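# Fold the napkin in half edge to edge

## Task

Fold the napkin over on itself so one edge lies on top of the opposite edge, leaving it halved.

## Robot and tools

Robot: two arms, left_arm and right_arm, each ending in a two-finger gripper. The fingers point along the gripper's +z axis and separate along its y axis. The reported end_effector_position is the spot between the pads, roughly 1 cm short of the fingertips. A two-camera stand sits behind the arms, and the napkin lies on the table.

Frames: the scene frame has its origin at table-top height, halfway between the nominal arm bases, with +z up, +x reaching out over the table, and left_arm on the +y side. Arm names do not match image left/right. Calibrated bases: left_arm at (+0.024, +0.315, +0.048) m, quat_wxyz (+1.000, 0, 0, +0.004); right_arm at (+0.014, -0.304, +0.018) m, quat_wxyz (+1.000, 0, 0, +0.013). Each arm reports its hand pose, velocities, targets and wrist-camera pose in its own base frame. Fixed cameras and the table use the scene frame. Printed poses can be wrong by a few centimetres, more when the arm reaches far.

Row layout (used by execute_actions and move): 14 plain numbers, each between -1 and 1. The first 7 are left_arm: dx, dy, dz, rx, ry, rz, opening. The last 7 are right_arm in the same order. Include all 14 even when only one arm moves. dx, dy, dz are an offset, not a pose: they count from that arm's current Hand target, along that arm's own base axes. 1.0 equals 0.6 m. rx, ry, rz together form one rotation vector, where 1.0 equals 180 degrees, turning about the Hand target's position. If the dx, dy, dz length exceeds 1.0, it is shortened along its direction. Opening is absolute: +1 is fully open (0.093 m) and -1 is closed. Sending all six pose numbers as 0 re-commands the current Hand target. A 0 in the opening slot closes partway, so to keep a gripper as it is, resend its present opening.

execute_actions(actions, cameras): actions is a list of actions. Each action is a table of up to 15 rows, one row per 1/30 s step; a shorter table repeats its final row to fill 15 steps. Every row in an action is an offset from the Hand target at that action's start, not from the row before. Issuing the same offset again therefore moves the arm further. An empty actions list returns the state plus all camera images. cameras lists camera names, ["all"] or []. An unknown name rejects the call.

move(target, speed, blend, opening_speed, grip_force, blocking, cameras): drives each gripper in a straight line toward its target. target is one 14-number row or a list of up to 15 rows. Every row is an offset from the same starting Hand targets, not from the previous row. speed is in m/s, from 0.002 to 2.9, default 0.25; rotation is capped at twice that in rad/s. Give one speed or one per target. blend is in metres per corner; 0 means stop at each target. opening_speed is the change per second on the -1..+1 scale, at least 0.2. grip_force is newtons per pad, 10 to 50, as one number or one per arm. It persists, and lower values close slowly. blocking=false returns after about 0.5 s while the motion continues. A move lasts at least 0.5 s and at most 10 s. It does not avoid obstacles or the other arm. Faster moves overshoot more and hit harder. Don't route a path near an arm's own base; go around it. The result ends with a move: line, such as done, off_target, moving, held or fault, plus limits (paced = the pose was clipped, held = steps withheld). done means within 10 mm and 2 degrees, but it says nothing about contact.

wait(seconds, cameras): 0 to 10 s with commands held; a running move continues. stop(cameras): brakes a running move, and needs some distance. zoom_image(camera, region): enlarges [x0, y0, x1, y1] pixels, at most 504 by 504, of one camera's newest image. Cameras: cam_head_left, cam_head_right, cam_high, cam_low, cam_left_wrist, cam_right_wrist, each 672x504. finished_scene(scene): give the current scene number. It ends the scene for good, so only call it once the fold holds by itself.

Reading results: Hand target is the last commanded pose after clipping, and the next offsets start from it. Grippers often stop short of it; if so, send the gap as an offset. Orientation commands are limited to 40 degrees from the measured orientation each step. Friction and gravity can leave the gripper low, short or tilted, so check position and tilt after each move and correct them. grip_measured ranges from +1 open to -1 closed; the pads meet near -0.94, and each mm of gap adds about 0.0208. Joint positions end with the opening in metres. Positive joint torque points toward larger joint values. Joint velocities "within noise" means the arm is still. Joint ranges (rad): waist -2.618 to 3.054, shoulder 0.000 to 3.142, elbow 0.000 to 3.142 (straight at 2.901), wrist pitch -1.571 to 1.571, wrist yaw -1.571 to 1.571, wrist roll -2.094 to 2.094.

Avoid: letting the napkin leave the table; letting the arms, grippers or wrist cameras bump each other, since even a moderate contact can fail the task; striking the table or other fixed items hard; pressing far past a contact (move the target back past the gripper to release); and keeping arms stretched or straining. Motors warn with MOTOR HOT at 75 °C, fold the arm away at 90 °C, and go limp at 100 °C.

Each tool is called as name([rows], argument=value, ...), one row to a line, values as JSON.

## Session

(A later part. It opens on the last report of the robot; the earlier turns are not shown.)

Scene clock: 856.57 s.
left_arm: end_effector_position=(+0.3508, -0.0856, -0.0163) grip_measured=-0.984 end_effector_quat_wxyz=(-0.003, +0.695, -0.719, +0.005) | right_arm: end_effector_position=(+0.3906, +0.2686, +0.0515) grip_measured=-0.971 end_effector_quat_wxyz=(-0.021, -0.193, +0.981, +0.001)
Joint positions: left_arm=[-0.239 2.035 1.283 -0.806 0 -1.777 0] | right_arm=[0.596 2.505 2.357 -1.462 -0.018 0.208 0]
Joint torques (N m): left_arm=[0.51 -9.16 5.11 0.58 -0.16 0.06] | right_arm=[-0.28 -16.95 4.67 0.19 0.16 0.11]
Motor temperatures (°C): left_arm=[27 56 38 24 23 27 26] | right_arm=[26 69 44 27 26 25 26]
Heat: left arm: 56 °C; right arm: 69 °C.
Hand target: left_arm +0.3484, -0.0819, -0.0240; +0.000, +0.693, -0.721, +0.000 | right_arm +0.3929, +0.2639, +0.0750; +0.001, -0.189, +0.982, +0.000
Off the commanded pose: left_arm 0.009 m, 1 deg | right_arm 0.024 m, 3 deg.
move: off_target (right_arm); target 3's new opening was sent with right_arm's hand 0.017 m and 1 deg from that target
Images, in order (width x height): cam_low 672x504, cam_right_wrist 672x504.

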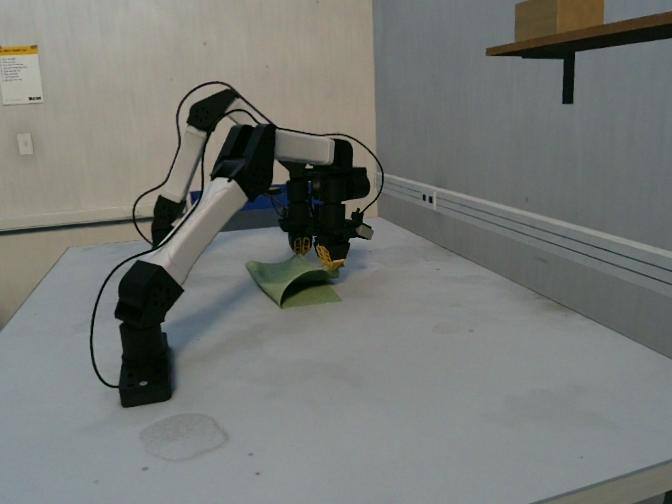

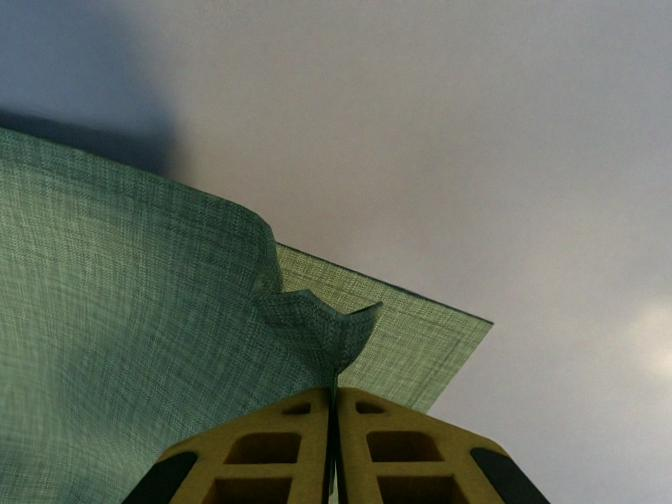

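move([
  [0,0,0,0,0,0,-1,-0.2265,-0.0543,0.115,0,0,-0.111,-1],
  [0,0,0,0,0,0,-1,-0.1182,-0.0572,0.0617,0,0,-0.111,-1],
  [0,0,0,0,0,0,-1,-0.0682,-0.0585,-0.0017,0,0,-0.111,-1],
  [0,0,0,0,0,0,-1,-0.0515,-0.0588,-0.075,0,0,-0.111,-1],
  [0,0,0,0,0,0,-1,-0.0432,-0.059,-0.115,0,0,-0.111,-1],
], speed=[0.15, 0.13, 0.13, 0.1, 0.08], blend=[0, 0.02, 0.015, 0.01, 0], cameras=["cam_low", "cam_left_wrist", "cam_right_wrist", "cam_high"])

zoom_image(camera="cam_low", region=[230, 220, 390, 320])

zoom_image(camera="cam_high", region=[290, 170, 500, 310])

Scene clock: 874.60 s.
left_arm: end_effector_position=(+0.3504, -0.0879, -0.0163) grip_measured=-0.984 end_effector_quat_wxyz=(+0.003, +0.695, -0.719, +0.009) | right_arm: end_effector_position=(+0.3653, +0.2342, +0.0144) grip_measured=-0.971 end_effector_quat_wxyz=(+0.001, -0.012, +1.000, +0.011)
Joint positions: left_arm=[-0.239 2.035 1.283 -0.806 0.015 -1.777 0] | right_arm=[0.563 2.252 1.765 -1.07 -0.018 0.539 0]
Joint torques (N m): left_arm=[0.5 -9.14 5.12 0.57 -0.3 0.05] | right_arm=[-0.44 -9.81 4.46 0.49 0.16 -0.05]
Motor temperatures (°C): left_arm=[27 56 38 24 23 27 26] | right_arm=[26 73 43 27 26 25 26]
Heat: left arm: 56 °C; right arm: 73 °C.
Hand target: left_arm +0.3483, -0.0819, -0.0240; +0.000, +0.693, -0.721, +0.000 | right_arm +0.3670, +0.2283, +0.0061; +0.001, -0.016, +1.000, +0.000
Off the commanded pose: left_arm 0.010 m, 1 deg | right_arm 0.010 m, 1 deg.
move: done
Images, in order (width x height): cam_high 672x504, cam_low 672x504, cam_left_wrist 672x504, cam_right_wrist 672x504.

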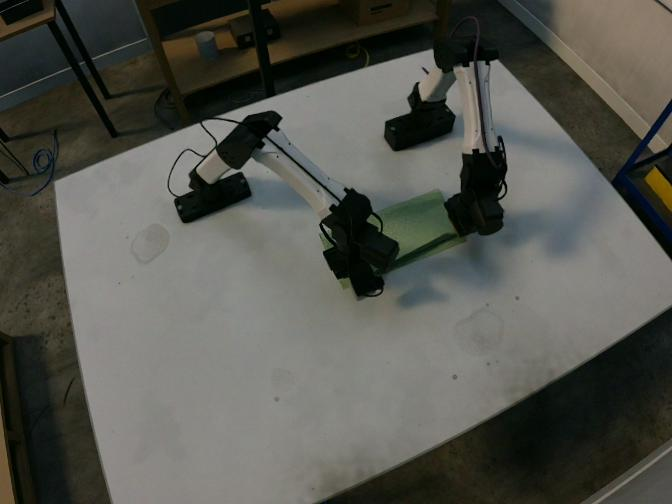

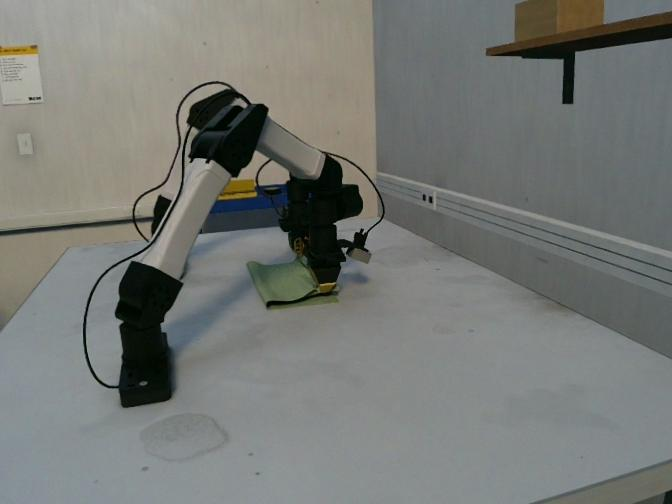

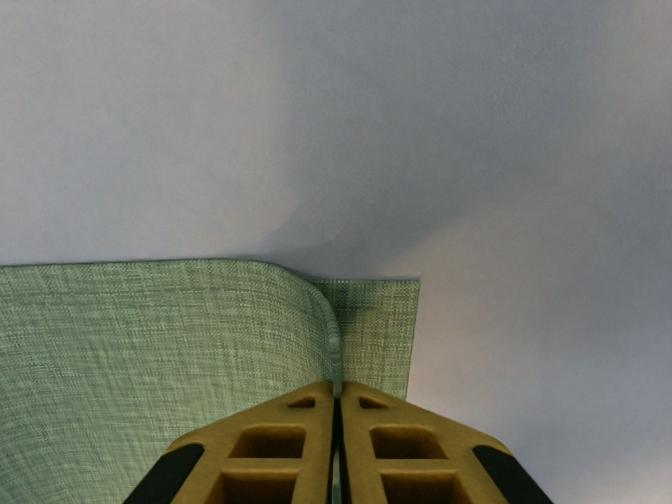

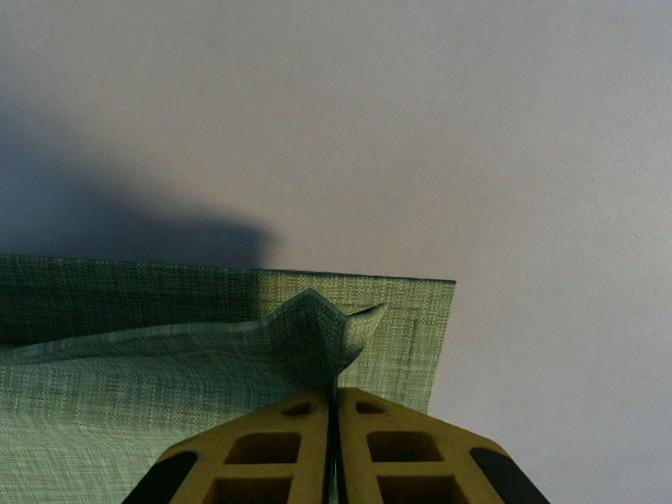

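Scaled by 3.150 from the camera's 672x504 image, which has a finer 960x720 frame.

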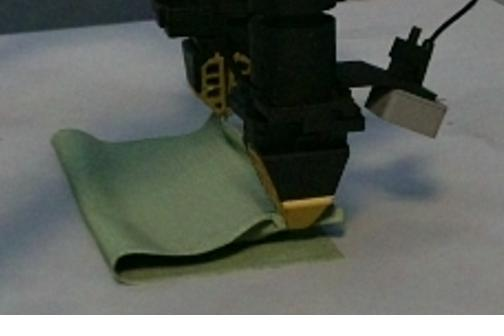

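Scaled by 2.400 from the camera's 672x504 image, which has a finer 960x720 frame.

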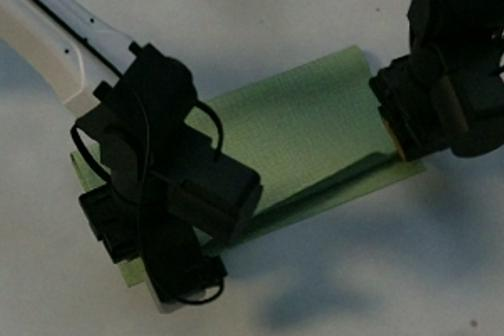

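move([
  [0,0,0,0,0,0,-1,-0.075,0.0038,0.1682,0,0,0,-1],
  [0,0,0,0,0,0,-1,-0.2083,-0.001,0.2348,0,0,0,-1],
  [0,0,0,0,0,0,-1,-0.3753,-0.0092,0.1615,0,0,0,-1],
  [0,0,0,0,0,0,-1,-0.292,-0.0113,0.2282,0,0,0,-1],
  [0,0,0,0,0,0,-1,-0.1753,-0.0143,0.2265,0,0,0,-1],
  [0,0,0,0,0,0,-1,-0.0922,-0.0165,0.1698,0,0,0,-1],
  [0,0,0,0,0,0,-1,-0.0455,-0.0177,0.1065,0,0,0,-1],
  [0,0,0,0,0,0,-1,-0.0255,-0.0182,0.0448,0,0,0,-1],
  [0,0,0,0,0,0,-1,-0.0228,-0.0183,-0.0102,0,0,0,-1],
], speed=[0.16, 0.16, 0.16, 0.16, 0.16, 0.14, 0.12, 0.1, 0.08], blend=[0.02, 0.02, 0, 0.02, 0.02, 0.015, 0.01, 0.01, 0], cameras=["cam_low", "cam_left_wrist", "cam_right_wrist", "cam_high"])

zoom_image(camera="cam_low", region=[230, 220, 390, 320])

zoom_image(camera="cam_high", region=[290, 170, 500, 310])

Scene clock: 927.53 s.
left_arm: end_effector_position=(+0.3502, -0.0889, -0.0163) grip_measured=-0.984 end_effector_quat_wxyz=(+0.005, +0.695, -0.719, +0.011) | right_arm: end_effector_position=(+0.3532, +0.2236, +0.0079) grip_measured=-0.971 end_effector_quat_wxyz=(+0.005, -0.014, +1.000, +0.008)
Joint positions: left_arm=[-0.239 2.035 1.283 -0.806 0.02 -1.776 0] | right_arm=[0.561 2.193 1.639 -0.999 -0.009 0.534 0]
Joint torques (N m): left_arm=[0.47 -9.18 5.12 0.57 -0.33 0.04] | right_arm=[-0.66 -9.36 4.3 0.49 0.08 -0.06]
Motor temperatures (°C): left_arm=[27 55 37 24 23 27 27] | right_arm=[26 65 43 27 26 25 26]
Heat: left arm: 55 °C; right arm: 65 °C.
Hand target: left_arm +0.3484, -0.0819, -0.0240; +0.000, +0.693, -0.721, +0.000 | right_arm +0.3533, +0.2174, -0.0001; +0.001, -0.016, +1.000, +0.000
Off the commanded pose: left_arm 0.011 m, 1 deg | right_arm 0.010 m, 1 deg.
move: off_target (left_arm)
Images, in order (width x height): cam_high 672x504, cam_low 672x504, cam_left_wrist 672x504, cam_right_wrist 672x504.

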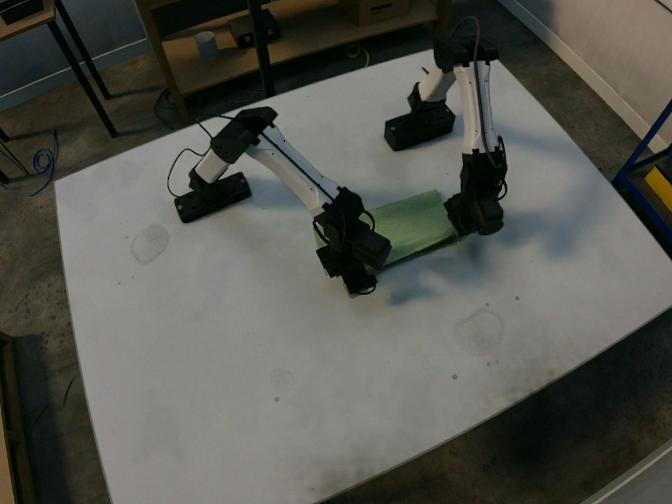

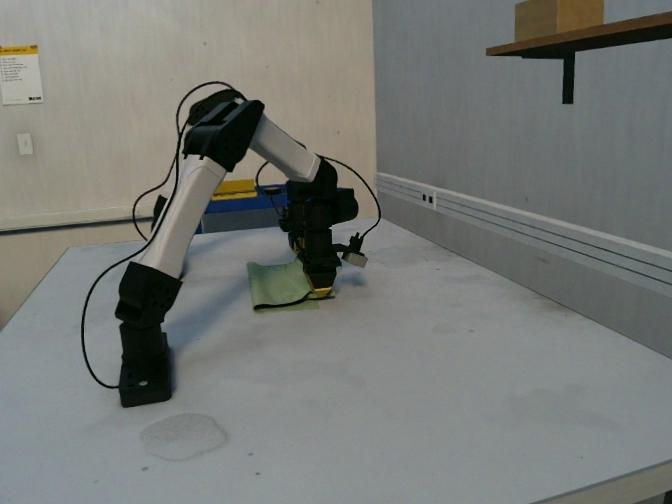

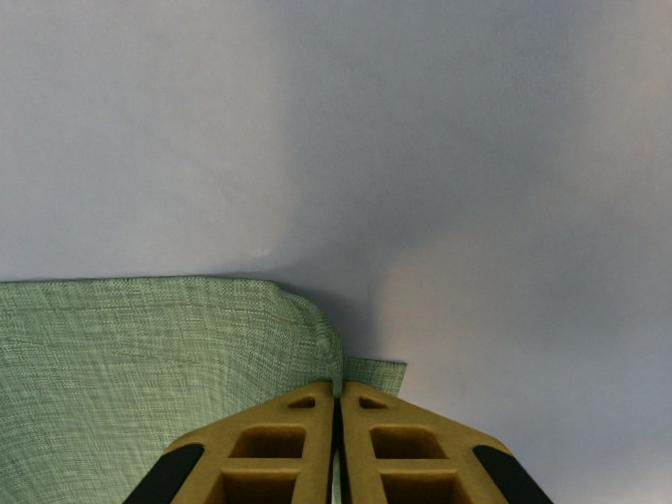

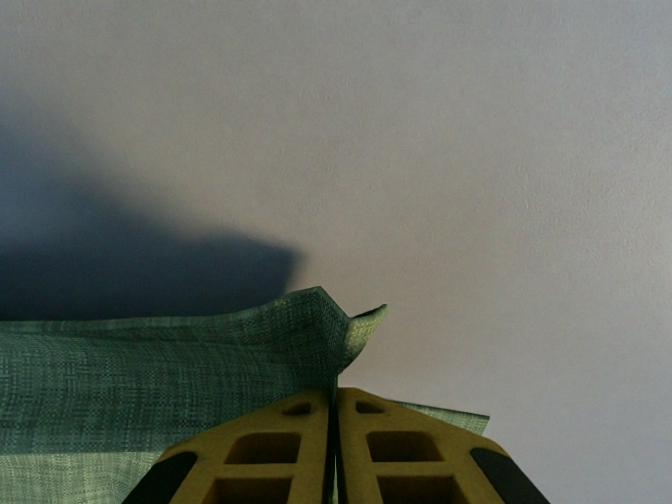

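Scaled by 3.150 from the camera's 672x504 image, which has a finer 960x720 frame.

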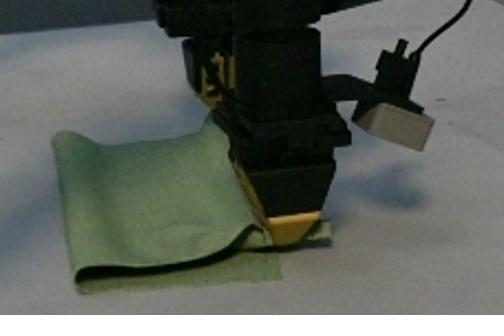

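Scaled by 2.400 from the camera's 672x504 image, which has a finer 960x720 frame.

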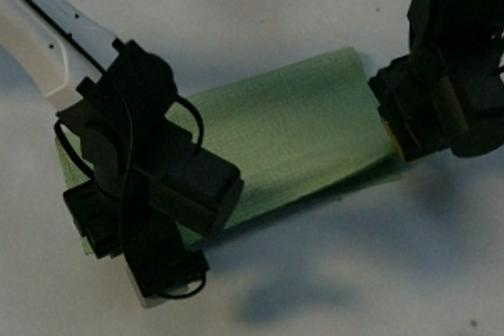

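move([
  [-0.0508,-0.0412,0.1033,0,0,-0.039,-1,-0.0935,-0.0235,0.1285,0,0,-0.039,-1],
  [-0.2285,-0.0123,0.2183,0,0,-0.039,-1,-0.3198,0.0173,0.2185,0,0,-0.039,-1],
  [-0.125,-0.0293,0.1883,0,0,-0.039,-1,-0.1838,-0.0073,0.2168,0,0,-0.039,-1],
  [-0.0623,-0.0395,0.125,0,0,-0.039,-1,-0.1213,-0.0187,0.1468,0,0,-0.039,-1],
  [-0.0343,-0.044,0.055,0,0,-0.039,-1,-0.1018,-0.0222,0.0752,0,0,-0.039,-1],
  [-0.0278,-0.0452,-0.0133,0,0,-0.039,-1,-0.0968,-0.0232,0.0018,0,0,-0.039,-1],
], speed=[0.14, 0.14, 0.13, 0.13, 0.1, 0.07], blend=[0.02, 0, 0.02, 0.015, 0.01, 0], cameras=["cam_low", "cam_left_wrist", "cam_right_wrist", "cam_high"])

zoom_image(camera="cam_low", region=[230, 220, 390, 320])

zoom_image(camera="cam_high", region=[290, 170, 500, 310])

Scene clock: 997.97 s.
left_arm: end_effector_position=(+0.3327, -0.1160, -0.0246) grip_measured=-0.984 end_effector_quat_wxyz=(-0.005, -0.650, +0.760, -0.009) | right_arm: end_effector_position=(+0.2955, +0.2088, +0.0081) grip_measured=-0.971 end_effector_quat_wxyz=(+0.004, +0.049, +0.999, +0.008)
Joint positions: left_arm=[-0.327 2.023 1.227 -0.763 0.017 -1.742 0] | right_arm=[0.611 1.992 1.328 -0.89 -0.009 0.708 0]
Joint torques (N m): left_arm=[0.59 -8.98 4.97 0.6 -0.32 0.06] | right_arm=[-0.54 -7.68 4.14 0.49 0.1 -0.06]
Motor temperatures (°C): left_arm=[27 55 37 24 23 27 27] | right_arm=[26 68 41 27 26 25 26]
Heat: left arm: 55 °C; right arm: 68 °C.
Hand target: left_arm +0.3317, -0.1090, -0.0319; +0.000, -0.648, +0.762, +0.000 | right_arm +0.2952, +0.2035, +0.0010; +0.001, +0.046, +0.999, +0.000
Off the commanded pose: left_arm 0.010 m, 1 deg | right_arm 0.009 m, 1 deg.
move: done
Images, in order (width x height): cam_high 672x504, cam_low 672x504, cam_left_wrist 672x504, cam_right_wrist 672x504.

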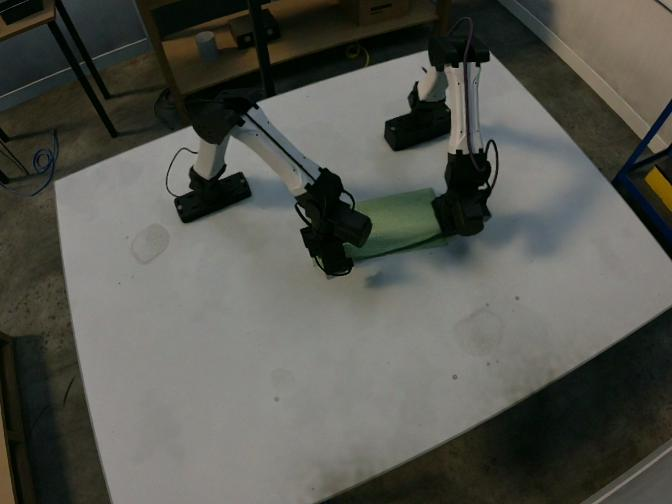

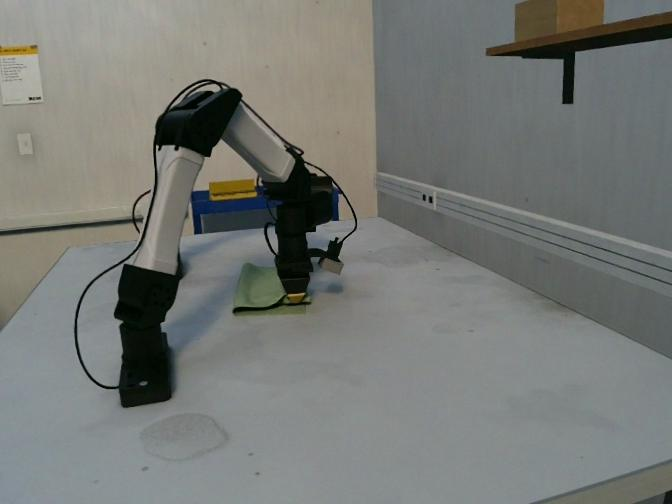

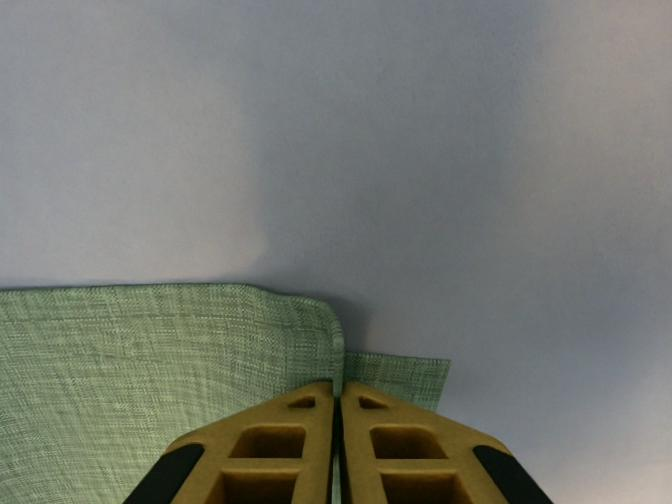

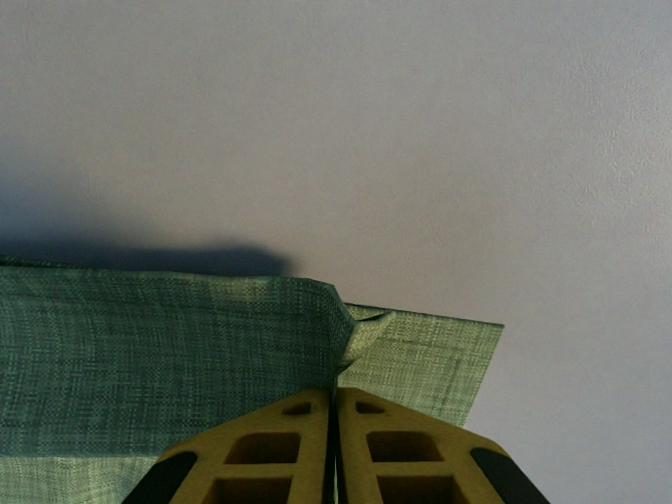

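Scaled by 3.150 from the camera's 672x504 image, which has a finer 960x720 frame.

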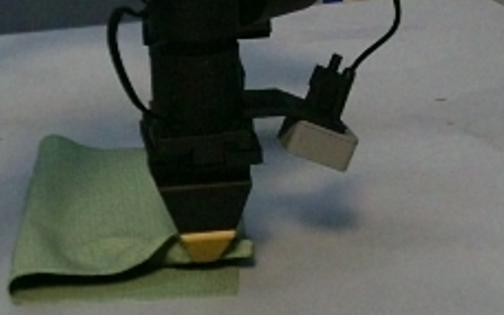

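Scaled by 2.400 from the camera's 672x504 image, which has a finer 960x720 frame.

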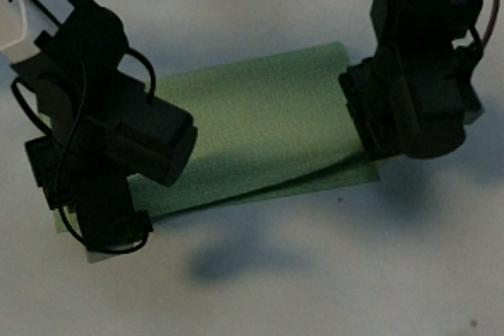

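move([
  [-0.0477,-0.0045,0.1232,0,0,-0.024,-1,-0.0737,0.0168,0.135,0,0,-0.024,-1],
  [-0.2125,0.024,0.2315,0,0,-0.024,-1,-0.3115,0.0623,0.2017,0,0,-0.024,-1],
  [-0.1115,-0.006,0.2015,0,0,-0.024,-1,-0.1678,0.0193,0.2217,0,0,-0.045,-1],
  [-0.0505,-0.0242,0.1382,0,0,-0.024,-1,-0.1043,-0.0008,0.1533,0,0,-0.045,-1],
  [-0.0197,-0.0317,0.0682,0,0,-0.024,-1,-0.065,-0.015,0.0733,0,0,-0.045,-1],
  [-0.0103,-0.0357,0,0,0,-0.024,-1,-0.057,-0.017,0,0,0,-0.045,-1],
], speed=[0.14, 0.14, 0.13, 0.13, 0.1, 0.07], blend=[0.02, 0, 0.02, 0.015, 0.01, 0], cameras=["cam_low", "cam_left_wrist", "cam_right_wrist", "cam_high"])

zoom_image(camera="cam_low", region=[210, 220, 370, 320])

zoom_image(camera="cam_high", region=[290, 170, 500, 310])

Scene clock: 1095.33 s.
left_arm: end_effector_position=(+0.3262, -0.1372, -0.0243) grip_measured=-0.984 end_effector_quat_wxyz=(-0.004, -0.620, +0.784, -0.009) | right_arm: end_effector_position=(+0.2612, +0.1983, +0.0075) grip_measured=-0.971 end_effector_quat_wxyz=(+0.002, +0.119, +0.993, +0.008)
Joint positions: left_arm=[-0.391 2.027 1.235 -0.766 0.015 -1.729 0] | right_arm=[0.645 1.879 1.164 -0.842 -0.009 0.884 0]
Joint torques (N m): left_arm=[0.61 -8.95 5.03 0.62 -0.31 0.05] | right_arm=[-0.5 -6.64 3.96 0.49 0.1 -0.06]
Motor temperatures (°C): left_arm=[27 53 37 24 23 27 27] | right_arm=[26 60 41 27 26 25 26]
Heat: left arm: 53 °C; right arm: 60 °C.
Hand target: left_arm +0.3255, -0.1304, -0.0319; +0.000, -0.619, +0.786, +0.000 | right_arm +0.2610, +0.1933, +0.0010; +0.001, +0.116, +0.993, +0.000
Off the commanded pose: left_arm 0.010 m, 1 deg | right_arm 0.008 m, 1 deg.
move: done
Images, in order (width x height): cam_high 672x504, cam_low 672x504, cam_left_wrist 672x504, cam_right_wrist 672x504.

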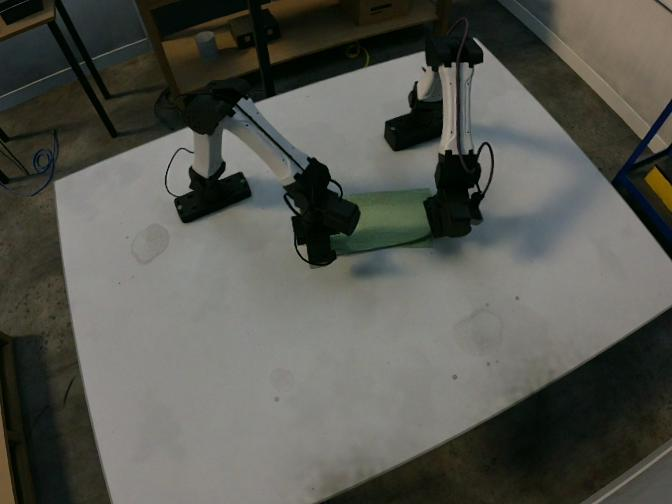

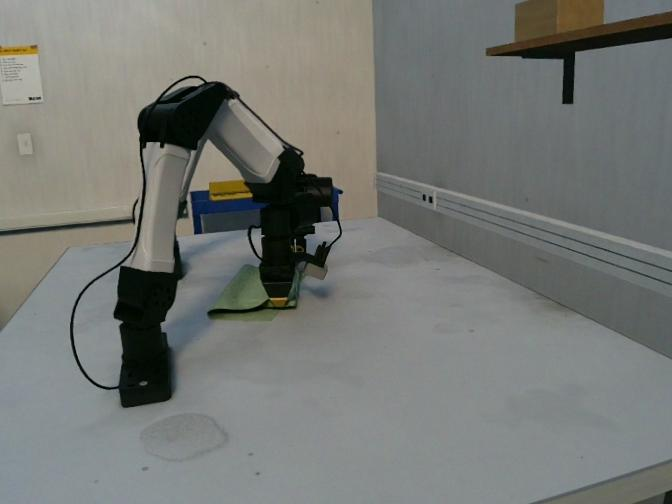

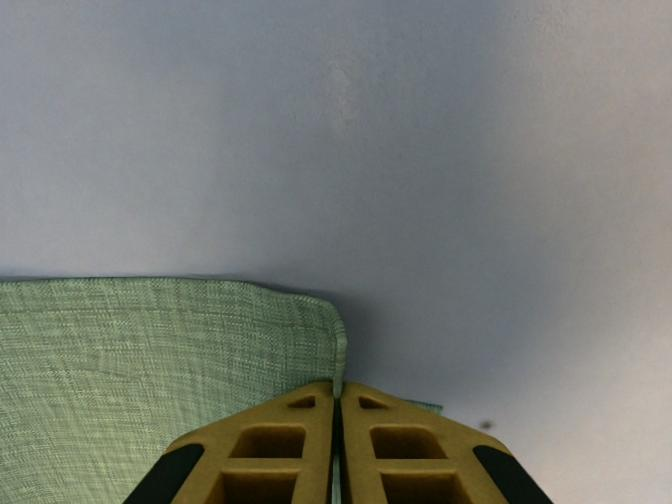

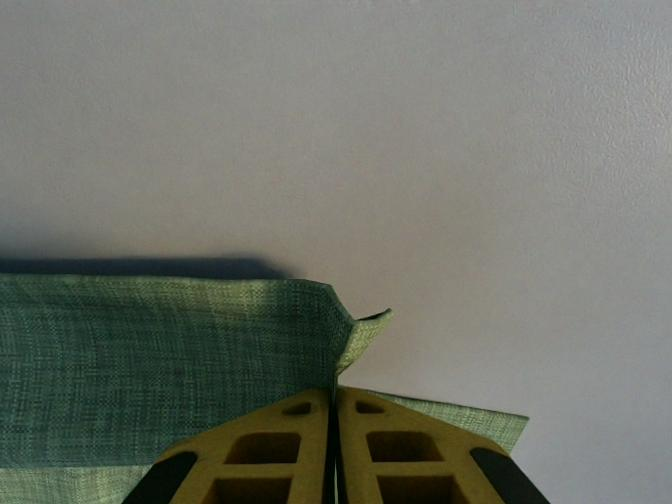

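Scaled by 3.150 from the camera's 672x504 image, which has a finer 960x720 frame.

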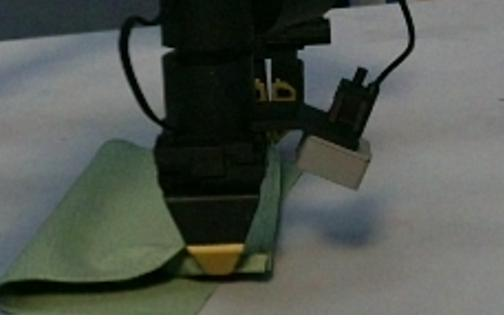

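Scaled by 2.400 from the camera's 672x504 image, which has a finer 960x720 frame.

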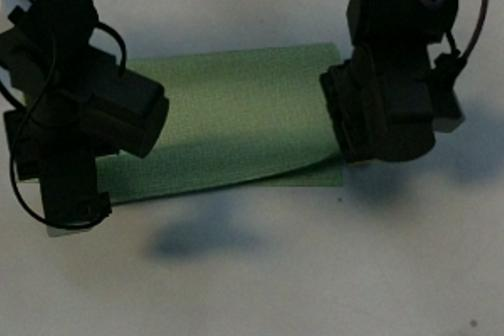

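move([
  [0,0,0,0,0,0,-1,0,0,0.005,0,0,0,-0.4],
  [0,0,0,0,0,0,-1,0,0,0.1,0,0,0,-0.4],
  [0,0,0,0,0,0,-1,-0.075,-0.0338,0.0483,0,0,0,-1],
  [0,0,0,0,0,0,-1,-0.075,-0.0338,-0.03,0,0,0,-1],
  [0,0,0,0,0,0,-1,0.0047,0.0142,-0.03,0,0,0,-1],
  [0,0,0,0,0,0,-1,0.0047,0.0142,0.13,0,0,0,-1],
  [0,0,0,0,0,0,-1,-0.135,-0.122,0.232,0,0,0,-0.316],
], speed=[0.1, 0.1, 0.15, 0.06, 0.06, 0.12, 0.2], blend=[0, 0.01, 0, 0, 0, 0.02, 0], cameras=["cam_low", "cam_left_wrist", "cam_right_wrist", "cam_high"])

zoom_image(camera="cam_low", region=[180, 230, 340, 330])

zoom_image(camera="cam_high", region=[290, 170, 500, 310])

Scene clock: 1157.50 s.
left_arm: end_effector_position=(+0.3266, -0.1367, -0.0243) grip_measured=-0.984 end_effector_quat_wxyz=(-0.002, -0.620, +0.784, -0.008) | right_arm: end_effector_position=(+0.1826, +0.1253, +0.1402) grip_measured=-0.318 end_effector_quat_wxyz=(-0.002, +0.119, +0.993, +0.004)
Joint positions: left_arm=[-0.391 2.027 1.235 -0.766 0.012 -1.729 0] | right_arm=[0.595 1.375 1.175 -1.368 -0.009 0.834 0.03]
Joint torques (N m): left_arm=[0.62 -8.96 4.98 0.59 -0.27 0.06] | right_arm=[-0.38 -5.16 4.45 0.29 0.09 -0.05]
Motor temperatures (°C): left_arm=[27 51 37 24 23 27 27] | right_arm=[26 58 40 27 26 25 26]
Heat: left arm: 51 °C; right arm: 58 °C.
Hand target: left_arm +0.3255, -0.1304, -0.0319; +0.000, -0.619, +0.786, +0.000 | right_arm +0.1800, +0.1201, +0.1402; +0.000, +0.116, +0.993, +0.000
Off the commanded pose: left_arm 0.010 m, 1 deg | right_arm 0.006 m, 1 deg.
move: done
Images, in order (width x height): cam_high 672x504, cam_low 672x504, cam_left_wrist 672x504, cam_right_wrist 672x504.

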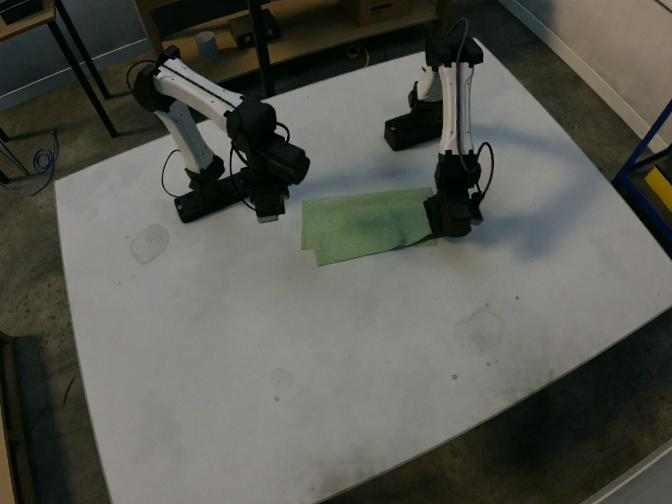

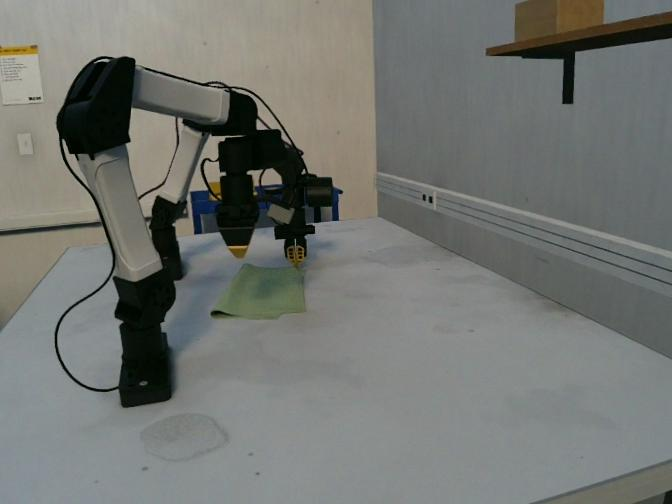

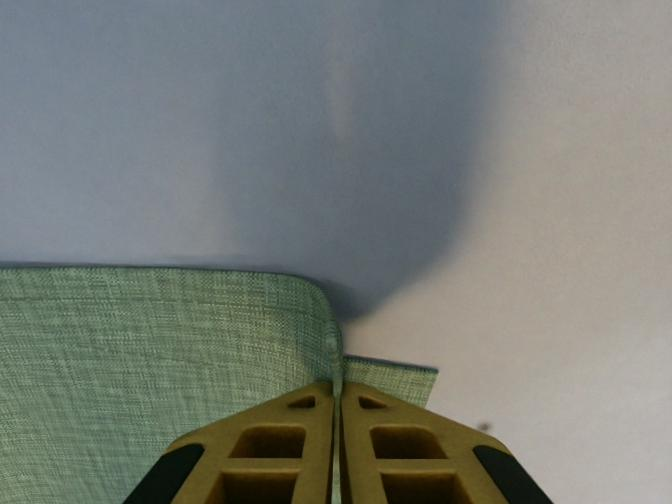

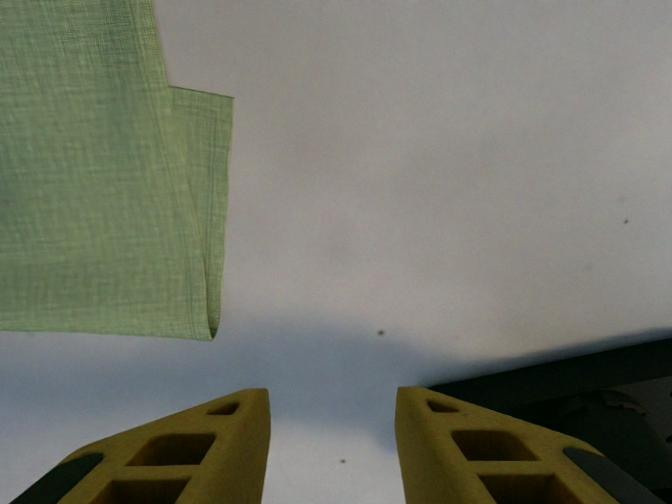

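Scaled by 3.150 from the camera's 672x504 image, which has a finer 960x720 frame.

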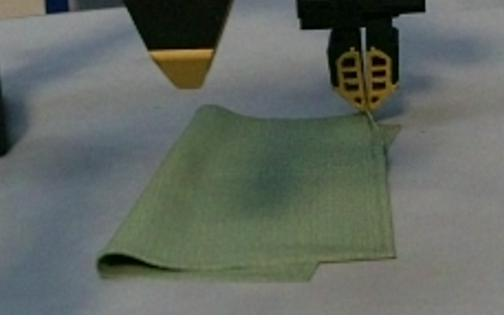

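Scaled by 2.400 from the camera's 672x504 image, which has a finer 960x720 frame.

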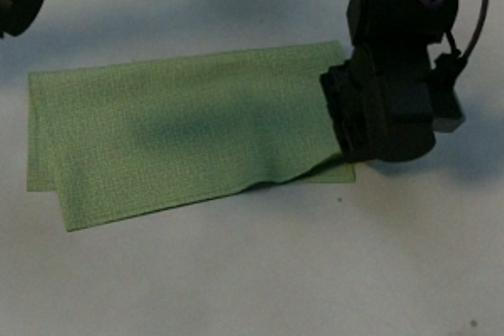

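move([
  [0,0,0.005,0,0,0,-0.4,0.02,0.013,0,0,0,0,-0.316],
  [0,0,0.13,0,0,0,-0.4,0.05,0.05,0,0,0,0,-0.316],
  [-0.2125,-0.197,0.0667,0,0,0,0.31,0.1957,0.1263,-0.1833,0,0,0,-0.316],
], speed=[0.1, 0.1, 0.2], opening_speed=1.5, blend=[0, 0.02, 0], cameras=["cam_low", "cam_left_wrist", "cam_right_wrist", "cam_high"])

zoom_image(camera="cam_high", region=[290, 170, 500, 310])

Scene clock: 1241.10 s.
left_arm: end_effector_position=(+0.2001, -0.2482, +0.0087) grip_measured=+0.307 end_effector_quat_wxyz=(-0.024, -0.572, +0.820, +0.004) | right_arm: end_effector_position=(+0.2839, +0.1913, +0.0260) grip_measured=-0.318 end_effector_quat_wxyz=(-0.016, +0.120, +0.993, -0.008)
Joint positions: left_arm=[-0.867 1.867 1.153 -0.869 0.047 -2.087 0.06] | right_arm=[0.589 1.942 1.331 -0.995 -0.009 0.828 0.03]
Joint torques (N m): left_arm=[-0.21 -9.54 5.04 0.49 -0.02 -0.2] | right_arm=[-0.43 -7.39 7.84 0.39 0.11 -0.05]
Motor temperatures (°C): left_arm=[27 51 36 24 23 27 27] | right_arm=[26 52 40 27 26 25 26]
Heat: left arm: 51 °C; right arm: 52 °C.
Hand target: left_arm +0.1980, -0.2486, +0.0080; +0.000, -0.619, +0.786, +0.000 | right_arm +0.2975, +0.1958, +0.0302; +0.000, +0.116, +0.993, +0.000
Off the commanded pose: left_arm 0.002 m, 7 deg | right_arm 0.015 m, 2 deg.
joint sent to its limit (left arm) — joint 6 (wrist roll), lower limit. The joint targets are off in orientation, not in position.
move: off_target (left_arm, right_arm); target 3's new opening was sent with left_arm's hand 0.002 m and 7 deg from that target
Images, in order (width x height): cam_high 672x504, cam_low 672x504, cam_left_wrist 672x504, cam_right_wrist 672x504.

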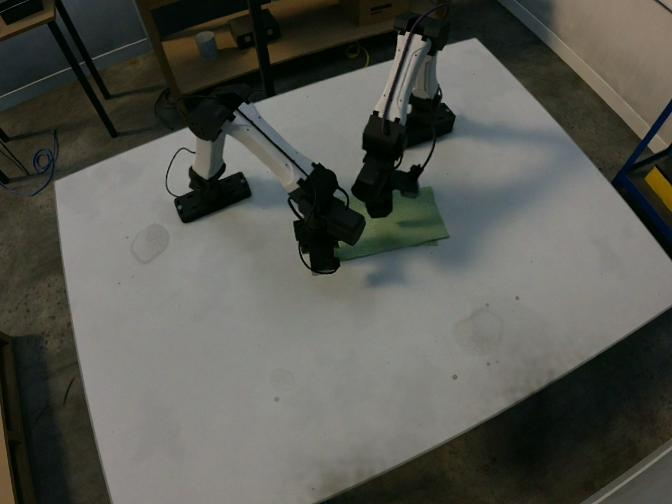

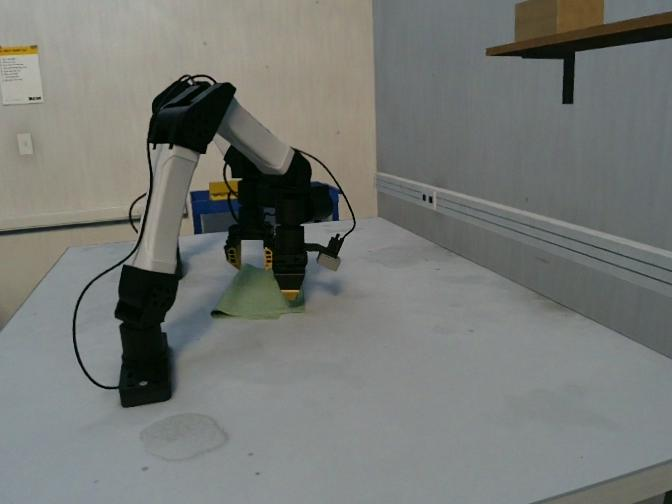

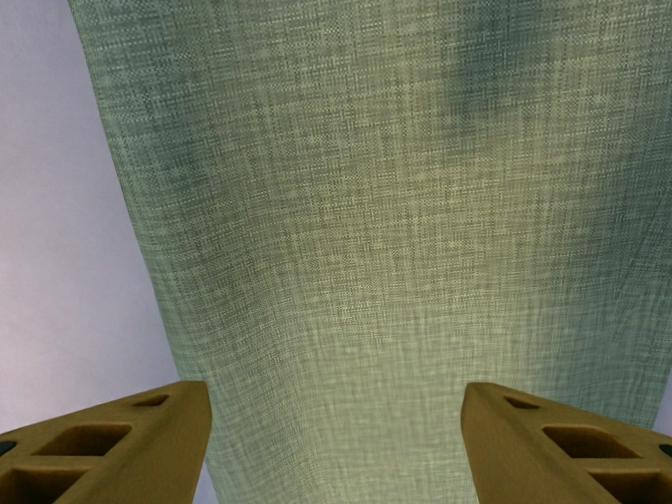

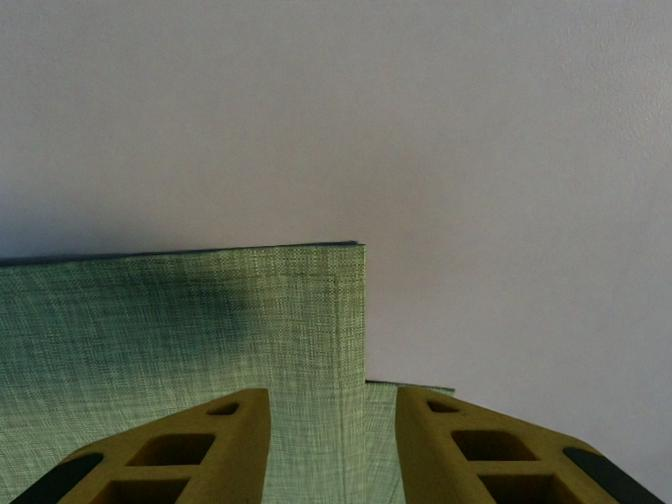

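Scaled by 2.400 from the camera's 672x504 image, which has a finer 960x720 frame.

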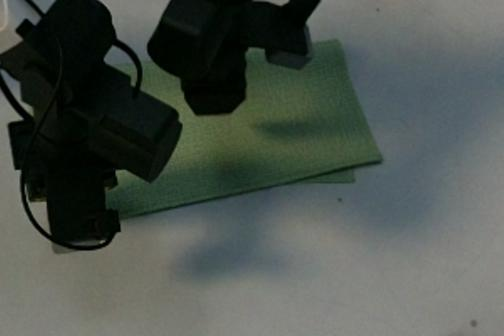

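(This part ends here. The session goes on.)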